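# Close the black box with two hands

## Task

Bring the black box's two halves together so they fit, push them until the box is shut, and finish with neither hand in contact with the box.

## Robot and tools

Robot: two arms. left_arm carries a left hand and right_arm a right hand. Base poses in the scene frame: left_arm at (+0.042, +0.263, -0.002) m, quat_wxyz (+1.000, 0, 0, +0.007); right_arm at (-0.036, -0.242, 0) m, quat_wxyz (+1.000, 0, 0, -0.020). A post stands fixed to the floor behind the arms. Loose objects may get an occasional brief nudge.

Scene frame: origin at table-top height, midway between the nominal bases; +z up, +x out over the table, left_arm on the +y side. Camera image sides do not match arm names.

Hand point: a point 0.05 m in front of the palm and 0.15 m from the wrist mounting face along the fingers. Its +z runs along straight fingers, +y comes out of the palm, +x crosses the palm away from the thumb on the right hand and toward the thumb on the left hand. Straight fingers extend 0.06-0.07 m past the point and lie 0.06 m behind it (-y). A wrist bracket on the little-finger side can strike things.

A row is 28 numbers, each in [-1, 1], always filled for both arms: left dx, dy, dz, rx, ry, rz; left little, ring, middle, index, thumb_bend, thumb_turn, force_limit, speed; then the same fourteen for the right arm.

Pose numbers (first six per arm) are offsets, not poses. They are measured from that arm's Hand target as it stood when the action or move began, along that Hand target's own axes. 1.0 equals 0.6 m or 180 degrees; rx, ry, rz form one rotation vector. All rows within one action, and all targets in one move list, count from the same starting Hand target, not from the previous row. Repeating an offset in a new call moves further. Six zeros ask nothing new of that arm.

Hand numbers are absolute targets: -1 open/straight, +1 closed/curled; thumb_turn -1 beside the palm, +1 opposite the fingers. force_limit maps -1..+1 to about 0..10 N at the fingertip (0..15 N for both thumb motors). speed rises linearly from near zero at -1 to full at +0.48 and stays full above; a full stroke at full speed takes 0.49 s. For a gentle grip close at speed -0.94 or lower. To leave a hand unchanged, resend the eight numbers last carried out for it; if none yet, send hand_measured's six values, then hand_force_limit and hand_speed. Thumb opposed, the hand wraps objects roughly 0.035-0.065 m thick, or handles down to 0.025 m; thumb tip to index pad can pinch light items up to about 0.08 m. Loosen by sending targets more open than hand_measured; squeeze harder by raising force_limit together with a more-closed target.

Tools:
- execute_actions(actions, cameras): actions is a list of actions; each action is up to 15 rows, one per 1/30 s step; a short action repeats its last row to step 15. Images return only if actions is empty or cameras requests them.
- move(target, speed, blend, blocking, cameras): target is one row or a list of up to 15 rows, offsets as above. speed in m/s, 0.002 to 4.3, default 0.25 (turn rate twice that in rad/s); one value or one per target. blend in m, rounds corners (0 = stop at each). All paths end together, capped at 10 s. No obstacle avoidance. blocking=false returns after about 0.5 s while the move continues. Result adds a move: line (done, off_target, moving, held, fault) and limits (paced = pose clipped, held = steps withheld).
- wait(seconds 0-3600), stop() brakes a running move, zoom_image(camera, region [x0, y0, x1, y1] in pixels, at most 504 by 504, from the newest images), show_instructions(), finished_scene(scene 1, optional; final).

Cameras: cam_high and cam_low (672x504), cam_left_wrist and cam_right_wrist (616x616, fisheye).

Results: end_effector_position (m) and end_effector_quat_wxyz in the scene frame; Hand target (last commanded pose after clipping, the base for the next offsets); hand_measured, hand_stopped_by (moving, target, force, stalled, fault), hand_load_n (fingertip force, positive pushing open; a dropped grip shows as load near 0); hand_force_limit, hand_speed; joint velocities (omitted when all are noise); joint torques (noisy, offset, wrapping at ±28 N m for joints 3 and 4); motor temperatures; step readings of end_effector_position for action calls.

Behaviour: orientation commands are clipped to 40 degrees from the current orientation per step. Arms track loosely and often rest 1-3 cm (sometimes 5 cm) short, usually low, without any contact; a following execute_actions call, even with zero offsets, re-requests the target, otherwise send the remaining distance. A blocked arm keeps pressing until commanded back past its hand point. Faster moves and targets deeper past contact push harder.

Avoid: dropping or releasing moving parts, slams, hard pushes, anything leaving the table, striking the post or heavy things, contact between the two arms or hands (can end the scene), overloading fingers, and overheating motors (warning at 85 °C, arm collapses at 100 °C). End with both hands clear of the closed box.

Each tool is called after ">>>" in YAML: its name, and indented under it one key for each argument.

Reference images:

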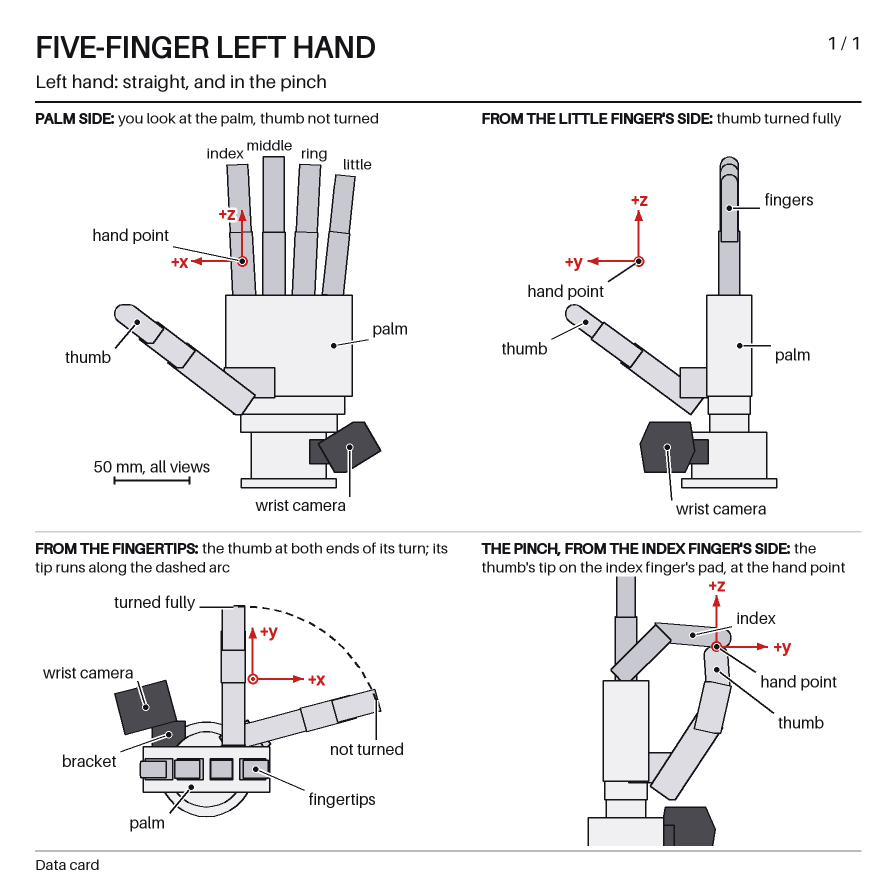

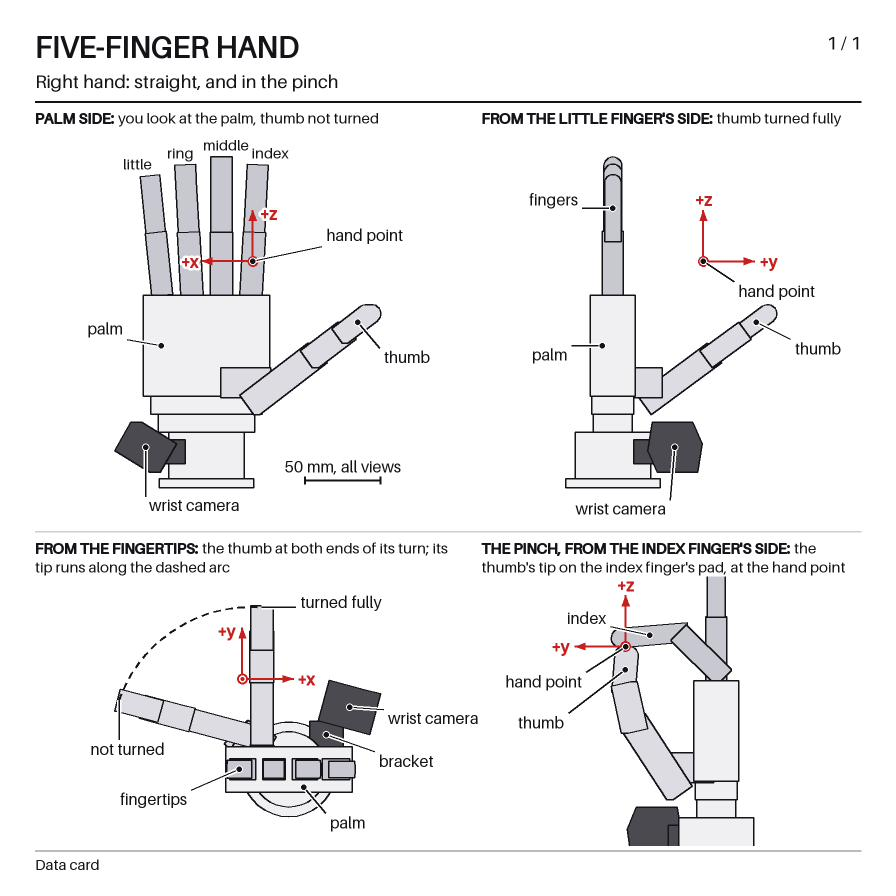

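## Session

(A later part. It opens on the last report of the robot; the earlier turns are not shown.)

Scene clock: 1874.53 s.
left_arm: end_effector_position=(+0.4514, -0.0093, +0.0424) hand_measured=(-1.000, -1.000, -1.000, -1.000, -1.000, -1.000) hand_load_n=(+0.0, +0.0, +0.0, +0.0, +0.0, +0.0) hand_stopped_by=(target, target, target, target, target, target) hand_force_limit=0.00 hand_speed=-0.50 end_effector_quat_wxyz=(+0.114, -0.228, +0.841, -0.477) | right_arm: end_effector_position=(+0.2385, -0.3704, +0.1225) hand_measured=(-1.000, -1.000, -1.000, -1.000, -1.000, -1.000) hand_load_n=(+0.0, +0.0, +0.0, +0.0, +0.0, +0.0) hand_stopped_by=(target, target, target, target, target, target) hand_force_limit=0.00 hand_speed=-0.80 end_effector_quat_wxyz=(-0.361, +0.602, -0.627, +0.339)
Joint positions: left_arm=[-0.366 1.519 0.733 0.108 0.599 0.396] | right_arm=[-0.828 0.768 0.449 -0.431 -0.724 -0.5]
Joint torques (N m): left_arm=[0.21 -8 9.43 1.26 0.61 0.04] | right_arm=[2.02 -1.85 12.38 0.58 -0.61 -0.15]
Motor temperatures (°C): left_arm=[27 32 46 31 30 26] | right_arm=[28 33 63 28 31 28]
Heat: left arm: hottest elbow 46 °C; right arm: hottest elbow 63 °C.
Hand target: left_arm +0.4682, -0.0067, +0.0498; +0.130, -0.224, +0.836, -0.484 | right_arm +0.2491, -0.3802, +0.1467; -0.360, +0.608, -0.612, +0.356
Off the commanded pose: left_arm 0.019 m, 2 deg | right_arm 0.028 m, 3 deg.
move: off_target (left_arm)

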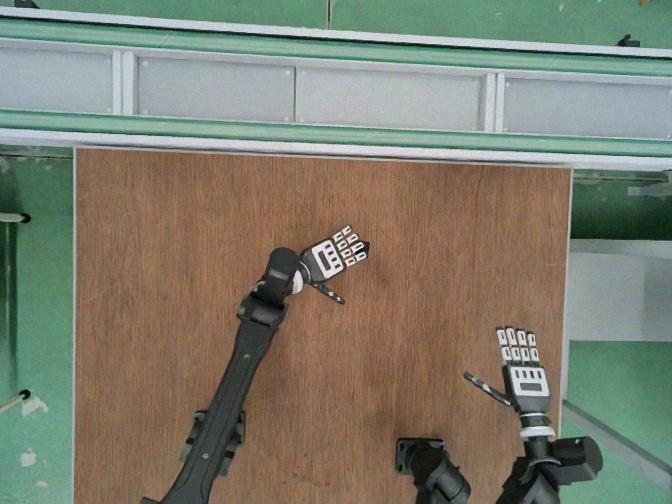

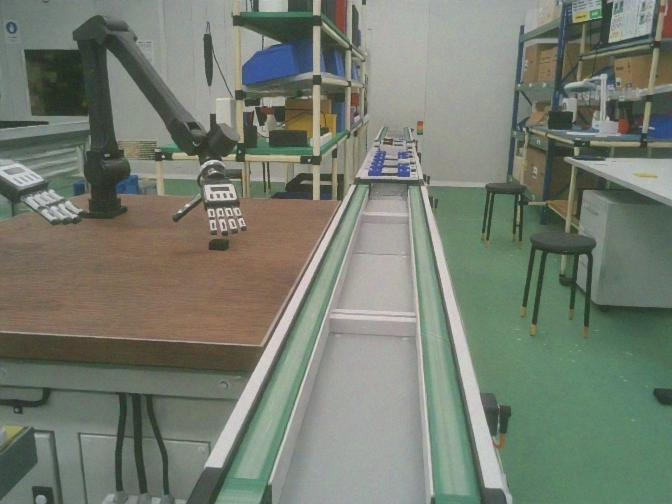

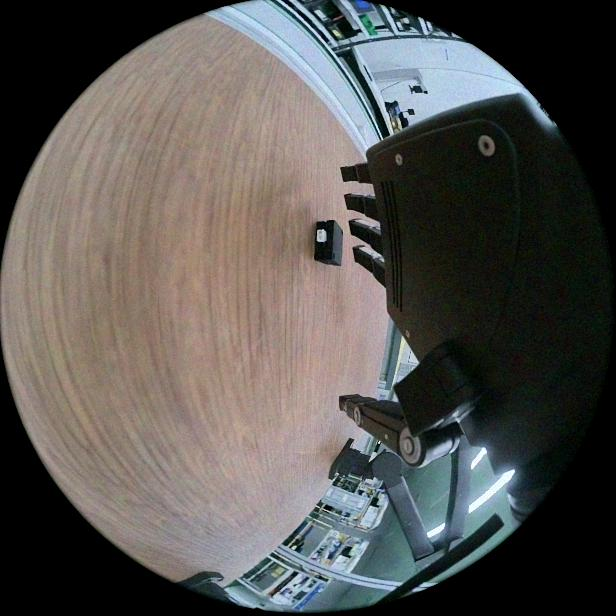

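>>> move:
  target: [-0.0182,-0.0072,-0.0142,0,0,0.04,-1,-1,-1,-1,-1,-1,0.0,-0.5, 0,0,0,0,0,0,-1,-1,-1,-1,-1,-1,0,-0.8]
  speed: 0.06
  cameras: ["cam_high","cam_low","cam_right_wrist"]

>>> zoom_image:
  camera: "cam_high"
  region: [340, 230, 390, 280]

>>> zoom_image:
  camera: "cam_low"
  region: [200, 220, 240, 260]

Scene clock: 1884.97 s.
left_arm: end_effector_position=(+0.4560, +0.0010, +0.0382) hand_measured=(-1.000, -1.000, -1.000, -1.000, -1.000, -1.000) hand_load_n=(+0.0, +0.0, -0.5, +0.0, +0.0, +0.0) hand_stopped_by=(target, target, target, target, target, target) hand_force_limit=0.00 hand_speed=-0.50 end_effector_quat_wxyz=(+0.139, -0.177, +0.855, -0.467) | right_arm: end_effector_position=(+0.2385, -0.3704, +0.1225) hand_measured=(-1.000, -1.000, -1.000, -1.000, -1.000, -1.000) hand_load_n=(+0.0, +0.0, +0.0, +0.0, +0.0, +0.0) hand_stopped_by=(target, target, target, target, target, target) hand_force_limit=0.00 hand_speed=-0.80 end_effector_quat_wxyz=(-0.361, +0.602, -0.627, +0.339)
Joint positions: left_arm=[-0.355 1.517 0.733 0.089 0.608 0.529] | right_arm=[-0.828 0.768 0.449 -0.431 -0.724 -0.5]
Joint torques (N m): left_arm=[-0.38 -9.35 10.19 0.59 0.59 0.02] | right_arm=[2.26 -1.73 12.4 0.58 -0.61 -0.15]
Motor temperatures (°C): left_arm=[27 32 45 31 30 26] | right_arm=[28 33 63 28 31 28]
Heat: left arm: hottest elbow 45 °C; right arm: hottest elbow 63 °C.
Hand target: left_arm +0.4750, +0.0032, +0.0580; +0.160, -0.171, +0.848, -0.475 | right_arm +0.2491, -0.3802, +0.1467; -0.360, +0.608, -0.612, +0.356
Off the commanded pose: left_arm 0.027 m, 3 deg | right_arm 0.028 m, 3 deg.
move: off_target (left_arm)

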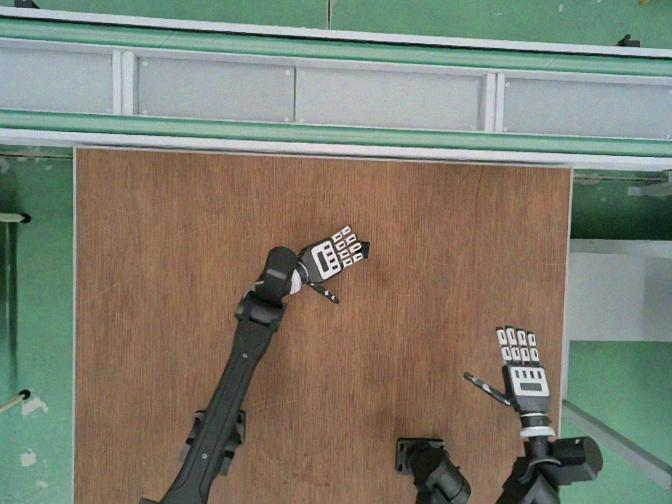

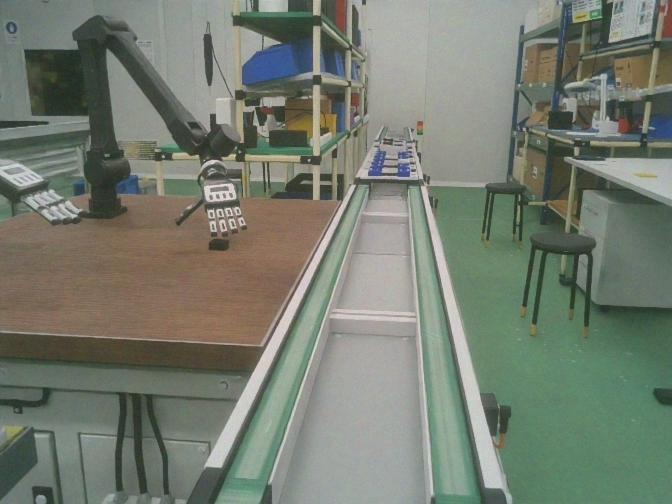

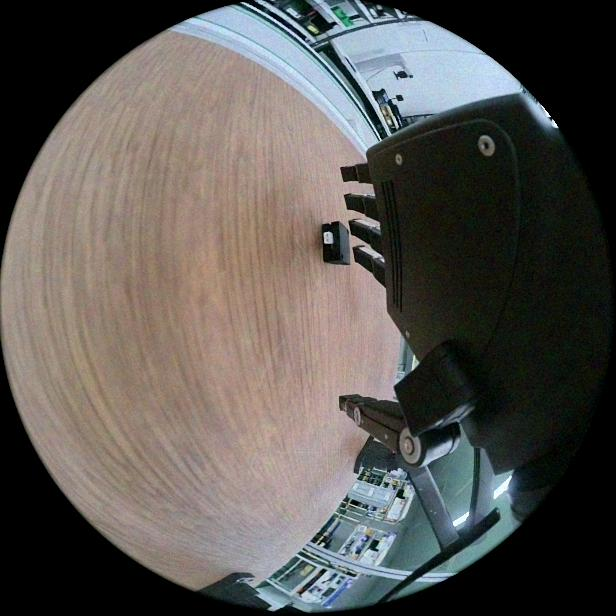

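Scaled by 10.080 from the camera's image (finer frame: 960x720).

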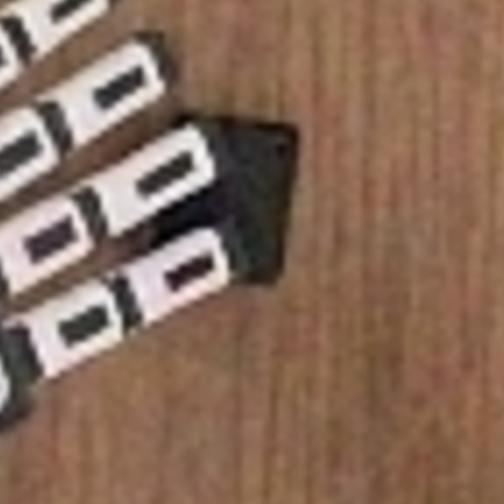

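Scaled by 12.600 from the camera's image (finer frame: 960x720).

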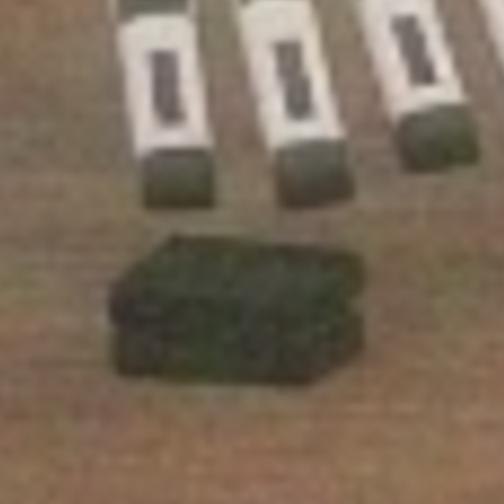

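>>> move:
  target: [0.0006,0.0169,0.0141,0,0,0,-1,-1,-1,-1,-1,-1,0.0,-0.5, 0,0,0,0,0,0,-1,-1,-1,-1,-1,-1,0,-0.8]
  speed: 0.03
  cameras: ["cam_high","cam_low"]

>>> zoom_image:
  camera: "cam_high"
  region: [340, 230, 390, 280]

>>> zoom_image:
  camera: "cam_low"
  region: [200, 220, 240, 260]

Scene clock: 1893.73 s.
left_arm: end_effector_position=(+0.4588, +0.0001, +0.0366) hand_measured=(-1.000, -1.000, -1.000, -1.000, -1.000, -1.000) hand_load_n=(+0.0, +0.0, +0.0, +0.0, +0.0, +0.0) hand_stopped_by=(target, target, target, target, target, target) hand_force_limit=0.00 hand_speed=-0.50 end_effector_quat_wxyz=(+0.143, -0.175, +0.854, -0.469) | right_arm: end_effector_position=(+0.2385, -0.3704, +0.1225) hand_measured=(-1.000, -1.000, -1.000, -1.000, -1.000, -1.000) hand_load_n=(+0.0, +0.0, +0.0, +0.0, +0.0, +0.0) hand_stopped_by=(target, target, target, target, target, target) hand_force_limit=0.00 hand_speed=-0.80 end_effector_quat_wxyz=(-0.361, +0.602, -0.627, +0.339)
Joint positions: left_arm=[-0.355 1.526 0.733 0.108 0.608 0.53] | right_arm=[-0.828 0.768 0.449 -0.431 -0.724 -0.5]
Joint torques (N m): left_arm=[0.03 -8.64 9.69 1.17 0.52 0.03] | right_arm=[2.2 -1.79 12.38 0.54 -0.61 -0.14]
Motor temperatures (°C): left_arm=[27 32 44 31 30 26] | right_arm=[28 33 63 28 31 28]
Heat: left arm: hottest elbow 44 °C; right arm: hottest elbow 63 °C.
Hand target: left_arm +0.4769, +0.0017, +0.0450; +0.160, -0.171, +0.848, -0.475 | right_arm +0.2491, -0.3802, +0.1467; -0.360, +0.608, -0.612, +0.356
Off the commanded pose: left_arm 0.020 m, 2 deg | right_arm 0.028 m, 3 deg.
move: off_target (left_arm)

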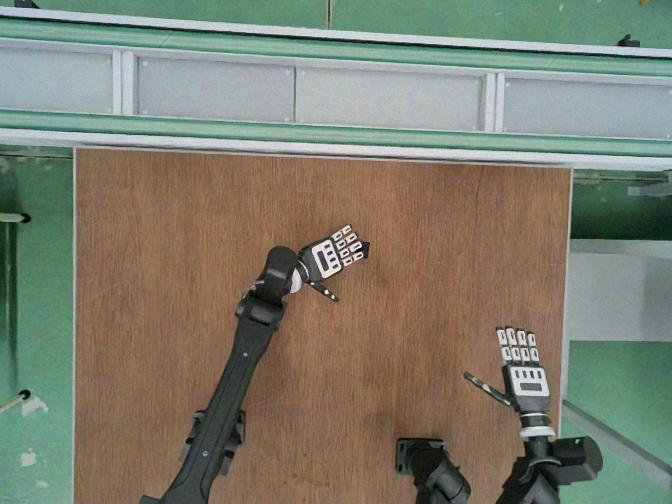

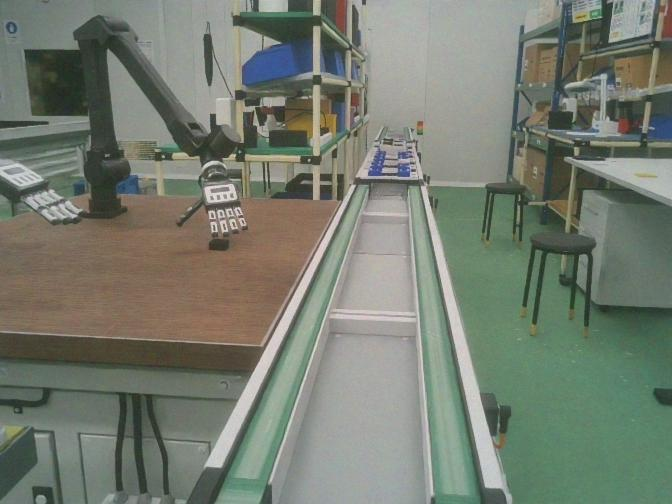

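Scaled by 10.080 from the camera's image (finer frame: 960x720).

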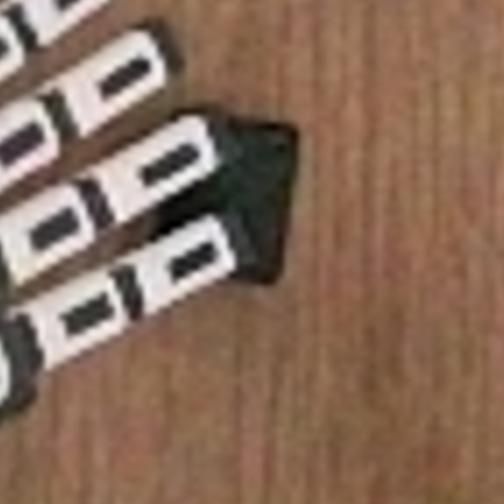

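Scaled by 12.600 from the camera's image (finer frame: 960x720).

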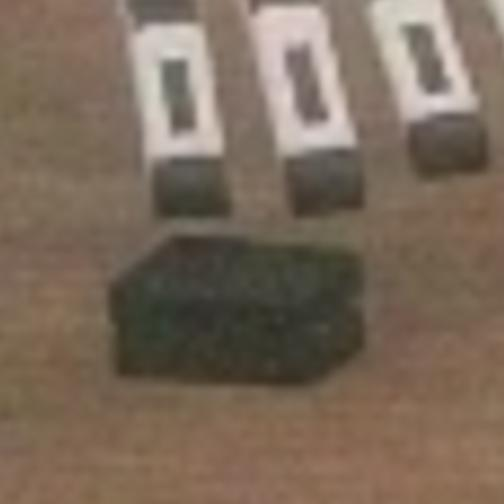

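>>> move:
  target: [0.0066,0.0179,0.0078,0,0,0,-1,-1,-1,-1,-1,-1,0.0,-0.5, 0,0,0,0,0,0,-1,-1,-1,-1,-1,-1,0,-0.8]
  speed: 0.03
  cameras: ["cam_high","cam_low"]

>>> zoom_image:
  camera: "cam_high"
  region: [340, 230, 390, 280]

>>> zoom_image:
  camera: "cam_low"
  region: [200, 220, 240, 260]

Scene clock: 1903.70 s.
left_arm: end_effector_position=(+0.4648, -0.0021, +0.0319) hand_measured=(-1.000, -1.000, -1.000, -1.000, -1.000, -1.000) hand_load_n=(+0.0, +0.0, +0.0, +0.0, +0.0, +0.0) hand_stopped_by=(target, target, target, target, target, target) hand_force_limit=0.00 hand_speed=-0.50 end_effector_quat_wxyz=(+0.150, -0.171, +0.851, -0.473) | right_arm: end_effector_position=(+0.2385, -0.3704, +0.1225) hand_measured=(-1.000, -1.000, -1.000, -1.000, -1.000, -1.000) hand_load_n=(+0.0, +0.0, +0.0, +0.0, +0.0, -0.5) hand_stopped_by=(target, target, target, target, target, target) hand_force_limit=0.00 hand_speed=-0.80 end_effector_quat_wxyz=(-0.361, +0.602, -0.627, +0.339)
Joint positions: left_arm=[-0.355 1.549 0.733 0.151 0.608 0.53] | right_arm=[-0.828 0.768 0.449 -0.431 -0.724 -0.5]
Joint torques (N m): left_arm=[-0.73 -8.88 7.97 1.39 0.44 -0.02] | right_arm=[2.02 -1.96 12.37 0.61 -0.62 -0.13]
Motor temperatures (°C): left_arm=[27 32 44 31 30 26] | right_arm=[28 33 63 28 31 28]
Heat: left arm: hottest elbow 44 °C; right arm: hottest elbow 63 °C.
Hand target: left_arm +0.4740, +0.0017, +0.0331; +0.160, -0.171, +0.848, -0.475 | right_arm +0.2491, -0.3802, +0.1467; -0.360, +0.608, -0.612, +0.356
Off the commanded pose: left_arm 0.010 m, 1 deg | right_arm 0.028 m, 3 deg.
move: done

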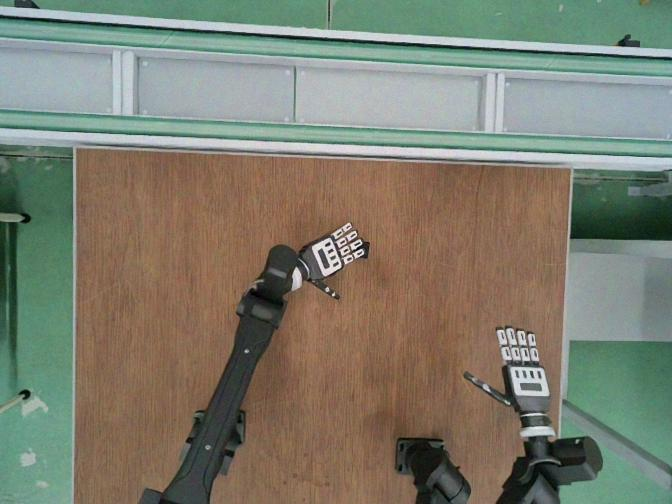

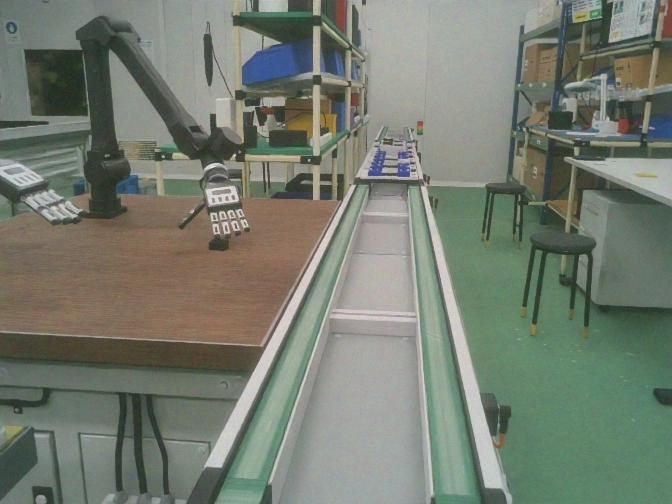

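Scaled by 10.080 from the camera's image (finer frame: 960x720).

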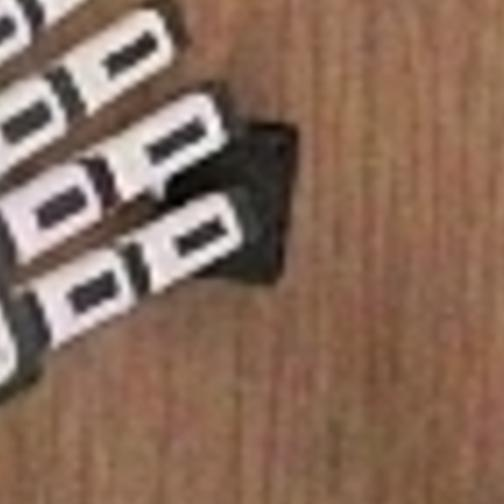

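Scaled by 12.600 from the camera's image (finer frame: 960x720).

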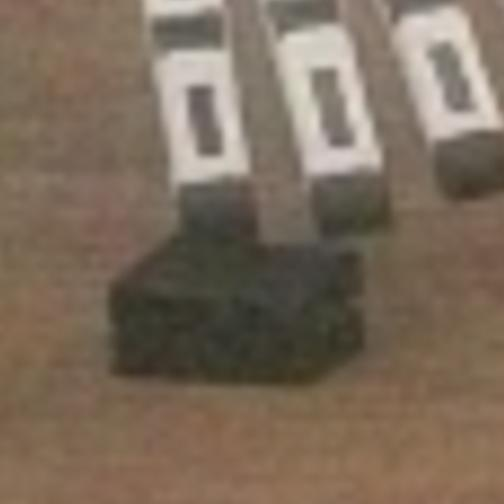

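>>> move:
  target: [0.0167,0.0008,-0.0117,0,0,0,-1,-1,-1,-1,-1,-1,0.0,-0.5, 0,0,0,0,0,0,-1,-1,-1,-1,-1,-1,0,-0.8]
  speed: 0.05
  cameras: ["cam_high","cam_low"]

>>> zoom_image:
  camera: "cam_high"
  region: [340, 230, 390, 280]

>>> zoom_image:
  camera: "cam_low"
  region: [200, 220, 240, 260]

Scene clock: 1912.60 s.
left_arm: end_effector_position=(+0.4584, +0.0008, +0.0275) hand_measured=(-1.000, -1.000, -1.000, -1.000, -1.000, -1.000) hand_load_n=(+0.0, +0.0, +0.0, +0.0, -0.5, +0.0) hand_stopped_by=(target, target, target, target, target, target) hand_force_limit=0.00 hand_speed=-0.50 end_effector_quat_wxyz=(+0.148, -0.174, +0.852, -0.470) | right_arm: end_effector_position=(+0.2385, -0.3704, +0.1225) hand_measured=(-1.000, -1.000, -1.000, -1.000, -1.000, -1.000) hand_load_n=(+0.0, +0.0, +0.0, +0.0, +0.0, -0.5) hand_stopped_by=(target, target, target, target, target, target) hand_force_limit=0.00 hand_speed=-0.80 end_effector_quat_wxyz=(-0.361, +0.602, -0.627, +0.339)
Joint positions: left_arm=[-0.355 1.544 0.715 0.154 0.604 0.53] | right_arm=[-0.828 0.768 0.449 -0.431 -0.724 -0.5]
Joint torques (N m): left_arm=[-0.38 -11.28 6.84 1.17 0.36 -0.05] | right_arm=[2.14 -1.96 12.36 0.55 -0.63 -0.15]
Motor temperatures (°C): left_arm=[27 32 43 31 30 26] | right_arm=[28 33 63 28 31 28]
Heat: left arm: hottest elbow 43 °C; right arm: hottest elbow 63 °C.
Hand target: left_arm +0.4619, +0.0028, +0.0348; +0.160, -0.171, +0.848, -0.475 | right_arm +0.2491, -0.3802, +0.1467; -0.360, +0.608, -0.612, +0.356
Off the commanded pose: left_arm 0.009 m, 2 deg | right_arm 0.028 m, 3 deg.
move: done

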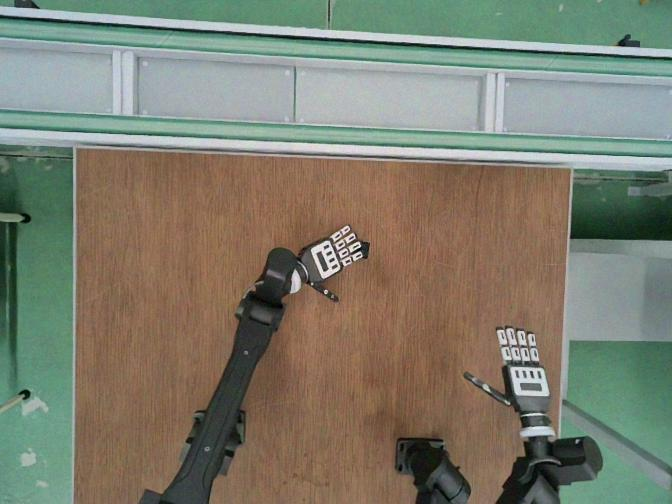

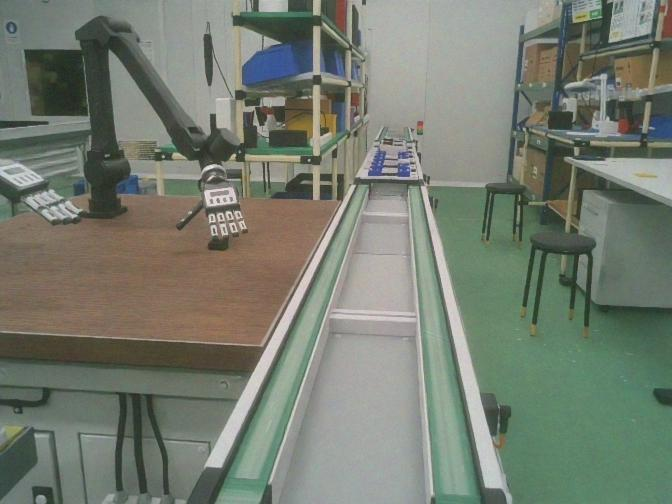

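Scaled by 10.080 from the camera's image (finer frame: 960x720).

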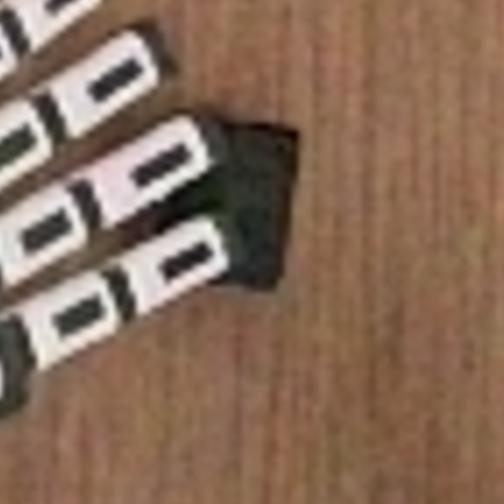

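Scaled by 12.600 from the camera's image (finer frame: 960x720).

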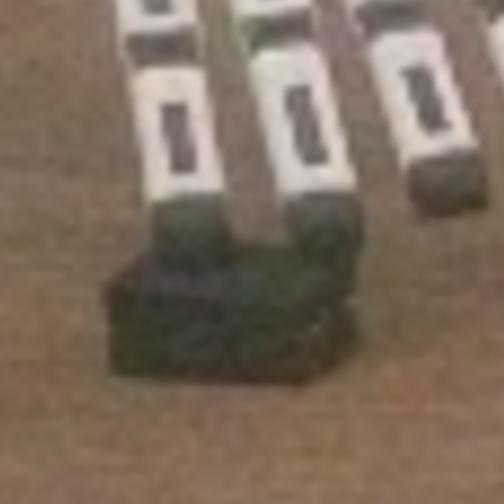

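>>> move:
  target: [0.0071,0.0222,0.0102,0,0,0,-1,-1,-1,-1,-1,-1,0.0,-0.5, 0,0,0,0,0,0,-1,-1,-1,-1,-1,-1,0,-0.8]
  speed: 0.03
  cameras: ["cam_high","cam_low"]

>>> zoom_image:
  camera: "cam_high"
  region: [340, 230, 390, 280]

>>> zoom_image:
  camera: "cam_low"
  region: [200, 220, 240, 260]

Scene clock: 1918.03 s.
left_arm: end_effector_position=(+0.4595, +0.0007, +0.0255) hand_measured=(-1.000, -1.000, -1.000, -1.000, -1.000, -1.000) hand_load_n=(+0.0, +0.0, +0.0, +0.0, +0.0, -0.5) hand_stopped_by=(target, target, target, target, target, target) hand_force_limit=0.00 hand_speed=-0.50 end_effector_quat_wxyz=(+0.160, -0.168, +0.848, -0.476) | right_arm: end_effector_position=(+0.2385, -0.3704, +0.1225) hand_measured=(-1.000, -1.000, -1.000, -1.000, -1.000, -1.000) hand_load_n=(+0.0, +0.0, +0.0, +0.0, +0.0, +0.0) hand_stopped_by=(target, target, target, target, target, target) hand_force_limit=0.00 hand_speed=-0.80 end_effector_quat_wxyz=(-0.361, +0.602, -0.627, +0.339)
Joint positions: left_arm=[-0.355 1.548 0.697 0.207 0.602 0.53] | right_arm=[-0.828 0.768 0.449 -0.431 -0.724 -0.5]
Joint torques (N m): left_arm=[-0.44 -7.94 6.5 1.42 0.36 -0.1] | right_arm=[2.08 -1.85 12.36 0.55 -0.62 -0.14]
Motor temperatures (°C): left_arm=[27 32 42 31 30 26] | right_arm=[28 33 63 28 31 28]
Heat: left arm: hottest elbow 42 °C; right arm: hottest elbow 63 °C.
Hand target: left_arm +0.4589, +0.0028, +0.0199; +0.160, -0.171, +0.848, -0.475 | right_arm +0.2491, -0.3802, +0.1467; -0.360, +0.608, -0.612, +0.356
Off the commanded pose: left_arm 0.006 m, 0 deg | right_arm 0.028 m, 3 deg.
move: done

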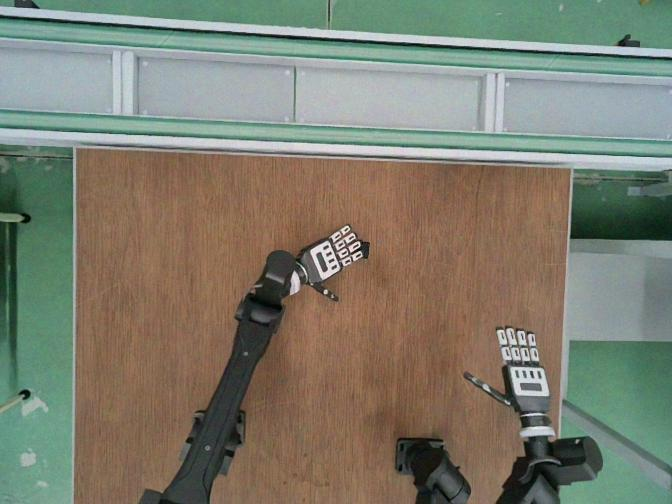

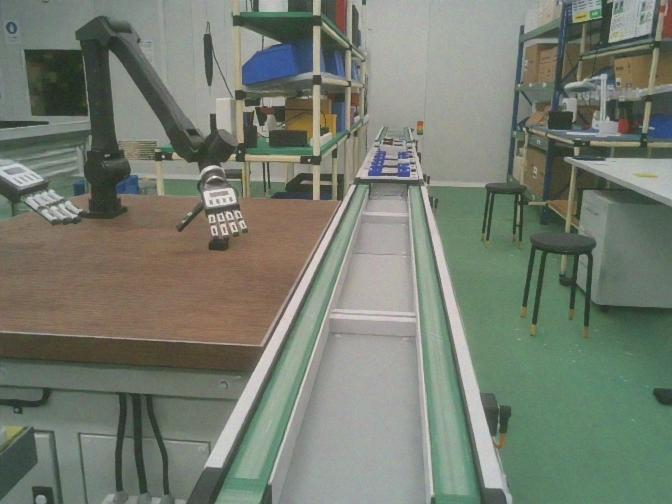

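Scaled by 10.080 from the camera's image (finer frame: 960x720).

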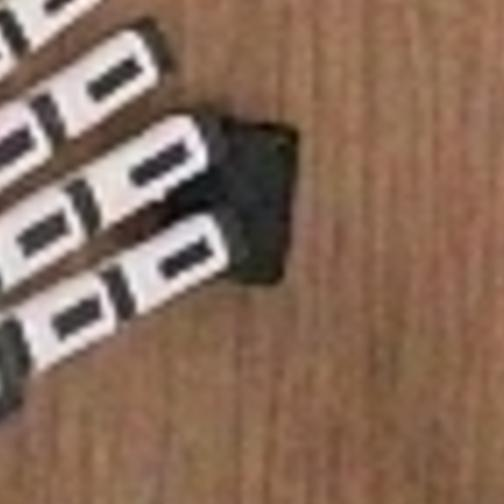

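Scaled by 12.600 from the camera's image (finer frame: 960x720).

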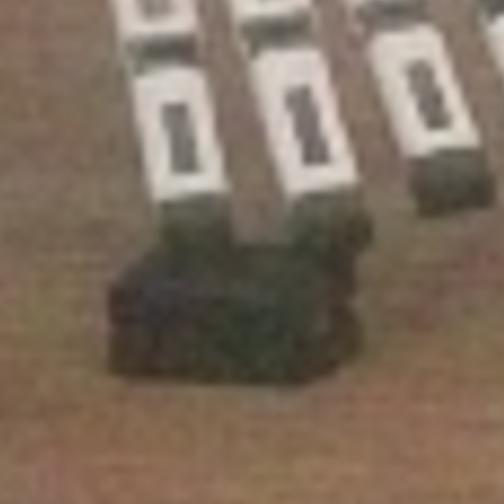

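>>> move:
  target: [0.0061,0.0287,0.0166,0,0,0,-1,-1,-1,-1,-1,-1,0.0,-0.5, 0,0,0,0,0,0,-1,-1,-1,-1,-1,-1,0,-0.8]
  speed: 0.03
  cameras: ["cam_high","cam_low"]

>>> zoom_image:
  camera: "cam_high"
  region: [340, 230, 390, 280]

>>> zoom_image:
  camera: "cam_low"
  region: [200, 220, 240, 260]

Scene clock: 1924.77 s.
left_arm: end_effector_position=(+0.4668, -0.0022, +0.0191) hand_measured=(-1.000, -1.000, -1.000, -1.000, -1.000, -1.000) hand_load_n=(+0.0, +0.0, +0.5, +0.0, +0.0, +0.0) hand_stopped_by=(target, target, target, target, target, target) hand_force_limit=0.00 hand_speed=-0.50 end_effector_quat_wxyz=(+0.173, -0.160, +0.842, -0.486) | right_arm: end_effector_position=(+0.2385, -0.3704, +0.1225) hand_measured=(-1.000, -1.000, -1.000, -1.000, -1.000, -1.000) hand_load_n=(+0.0, +0.0, +0.0, +0.0, +0.0, +0.0) hand_stopped_by=(target, target, target, target, target, target) hand_force_limit=0.00 hand_speed=-0.80 end_effector_quat_wxyz=(-0.361, +0.602, -0.627, +0.339)
Joint positions: left_arm=[-0.355 1.582 0.688 0.288 0.604 0.53] | right_arm=[-0.828 0.768 0.449 -0.431 -0.724 -0.5]
Joint torques (N m): left_arm=[-0.62 -7.71 5.39 1.02 0.13 -0.07] | right_arm=[2.08 -1.96 12.41 0.57 -0.63 -0.13]
Motor temperatures (°C): left_arm=[27 32 41 31 30 26] | right_arm=[28 33 63 28 31 28]
Heat: left arm: hottest elbow 41 °C; right arm: hottest elbow 63 °C.
Hand target: left_arm +0.4576, +0.0022, -0.0002; +0.160, -0.171, +0.848, -0.475 | right_arm +0.2491, -0.3802, +0.1467; -0.360, +0.608, -0.612, +0.356
Off the commanded pose: left_arm 0.022 m, 2 deg | right_arm 0.028 m, 3 deg.
move: off_target (left_arm)

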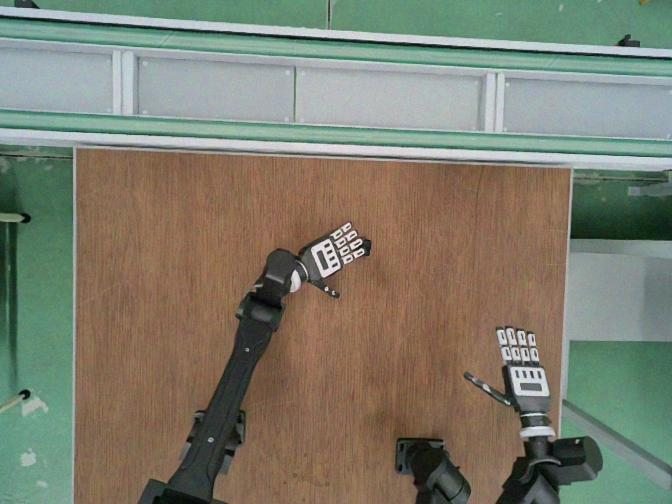

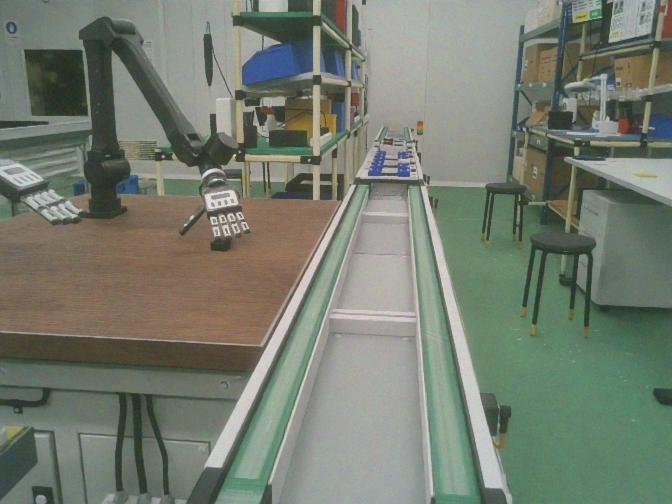

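Scaled by 10.080 from the camera's image (finer frame: 960x720).

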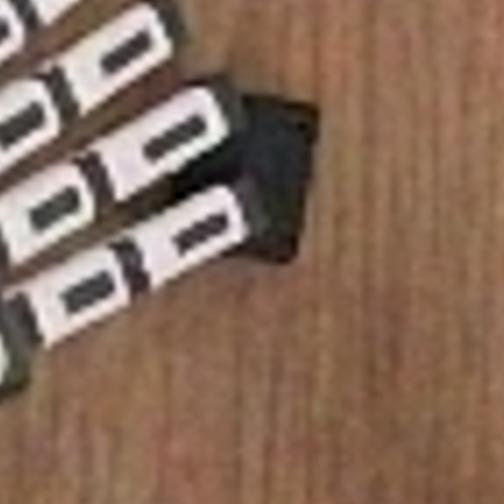

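Scaled by 12.600 from the camera's image (finer frame: 960x720).

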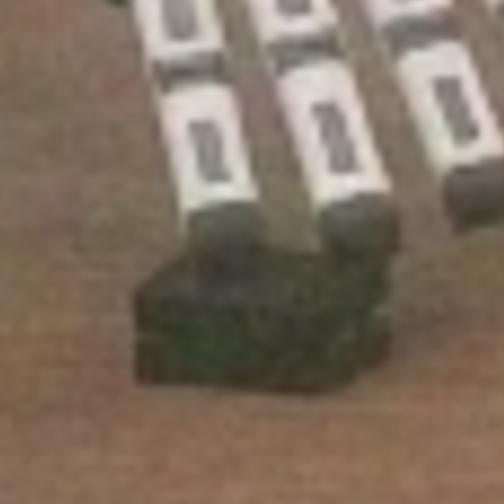

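>>> move:
  target: [-0.0110,-0.0870,-0.0500,0,0,0,-1,-1,-1,-1,-1,-1,0.0,-0.5, 0,0,0,0,0,0,-1,-1,-1,-1,-1,-1,0,-0.8]
  speed: 0.08
  cameras: ["cam_high","cam_low","cam_right_wrist"]

>>> zoom_image:
  camera: "cam_high"
  region: [340, 230, 390, 280]

>>> zoom_image:
  camera: "cam_low"
  region: [206, 234, 236, 256]

>>> zoom_image:
  camera: "cam_right_wrist"
  region: [290, 190, 350, 250]

Scene clock: 1934.23 s.
left_arm: end_effector_position=(+0.4422, +0.0073, +0.0426) hand_measured=(-1.000, -1.000, -1.000, -1.000, -1.000, -1.000) hand_load_n=(+0.0, +0.0, +0.0, +0.0, +0.0, -0.5) hand_stopped_by=(target, target, target, target, target, target) hand_force_limit=0.00 hand_speed=-0.50 end_effector_quat_wxyz=(+0.146, -0.177, +0.854, -0.467) | right_arm: end_effector_position=(+0.2385, -0.3704, +0.1225) hand_measured=(-1.000, -1.000, -1.000, -1.000, -1.000, -1.000) hand_load_n=(+0.0, +0.0, +0.0, +0.0, +0.0, +0.0) hand_stopped_by=(target, target, target, target, target, target) hand_force_limit=0.00 hand_speed=-0.80 end_effector_quat_wxyz=(-0.361, +0.602, -0.627, +0.339)
Joint positions: left_arm=[-0.355 1.466 0.688 0.094 0.6 0.529] | right_arm=[-0.828 0.768 0.449 -0.431 -0.724 -0.5]
Joint torques (N m): left_arm=[-0.97 -9.11 10.56 0.53 0.41 -0.08] | right_arm=[2.2 -1.9 12.38 0.62 -0.63 -0.14]
Motor temperatures (°C): left_arm=[27 32 40 31 30 26] | right_arm=[28 33 64 28 31 28]
Heat: left arm: hottest elbow 40 °C; right arm: hottest elbow 64 °C.
Hand target: left_arm +0.4577, +0.0021, +0.0604; +0.160, -0.171, +0.848, -0.475 | right_arm +0.2491, -0.3802, +0.1467; -0.360, +0.608, -0.612, +0.356
Off the commanded pose: left_arm 0.024 m, 2 deg | right_arm 0.028 m, 3 deg.
move: off_target (left_arm)

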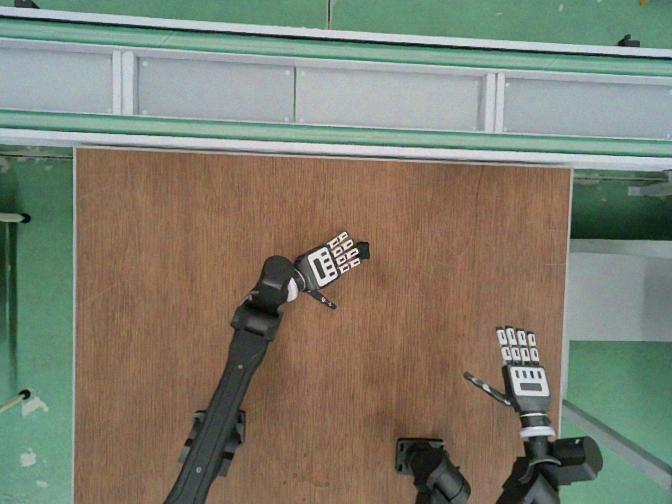

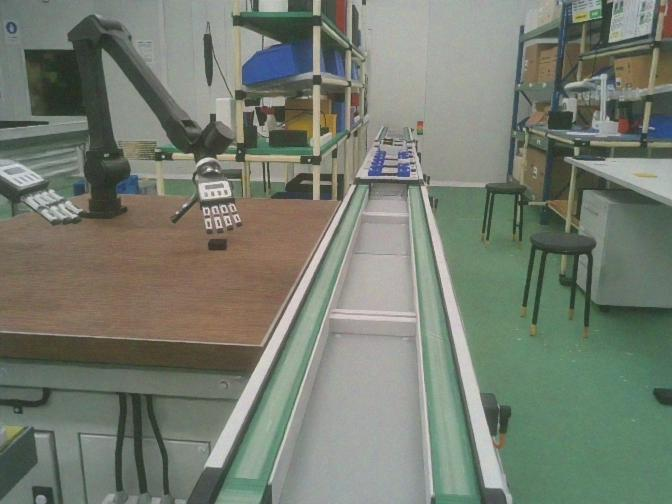

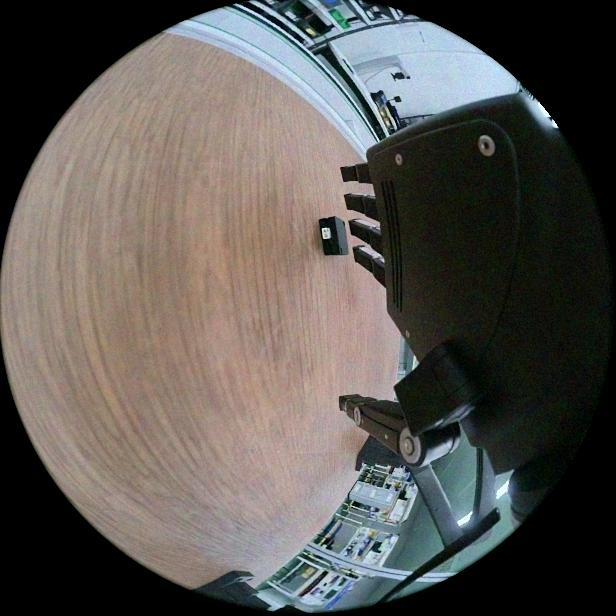

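Scaled by 10.080 from the camera's image (finer frame: 960x720).

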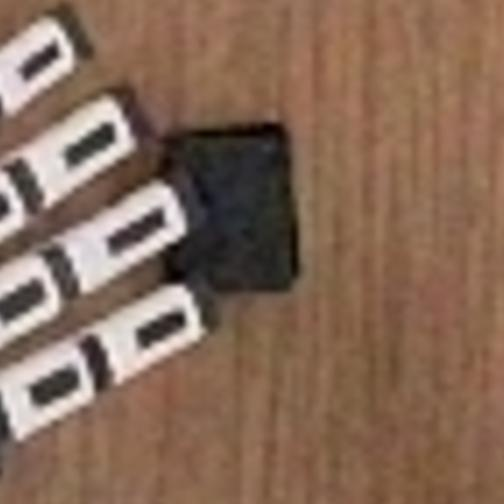

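Scaled by 16.800 from the camera's image (finer frame: 960x720).

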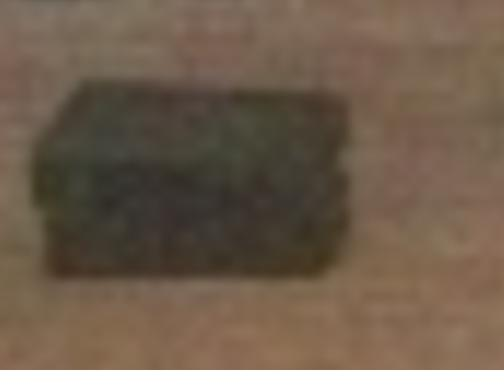

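Scaled by 8.400 from the camera's image (finer frame: 880x880).

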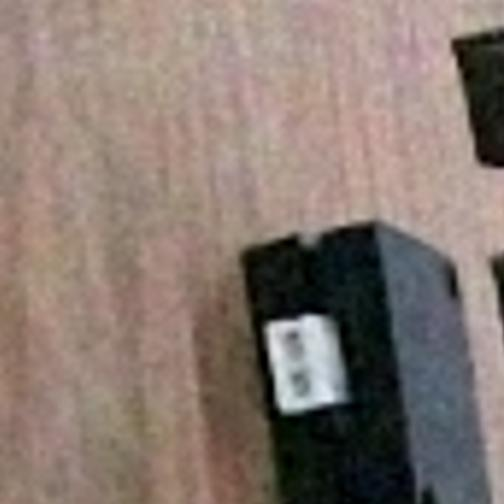

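>>> zoom_image:
  camera: "cam_right_wrist"
  region: [315, 210, 350, 260]

>>> zoom_image:
  camera: "cam_low"
  region: [206, 236, 230, 252]

Scaled by 10.080 from the camera's image (finer frame: 880x880).

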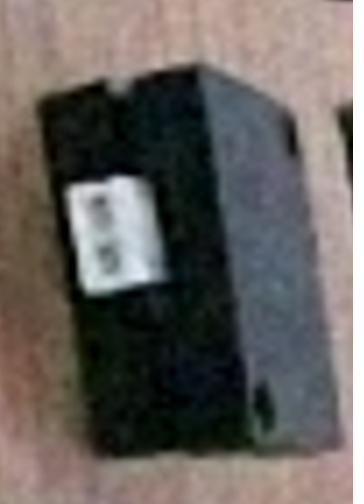

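Scaled by 21.000 from the camera's image (finer frame: 960x720).

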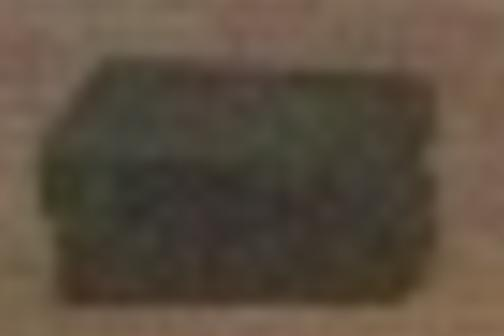

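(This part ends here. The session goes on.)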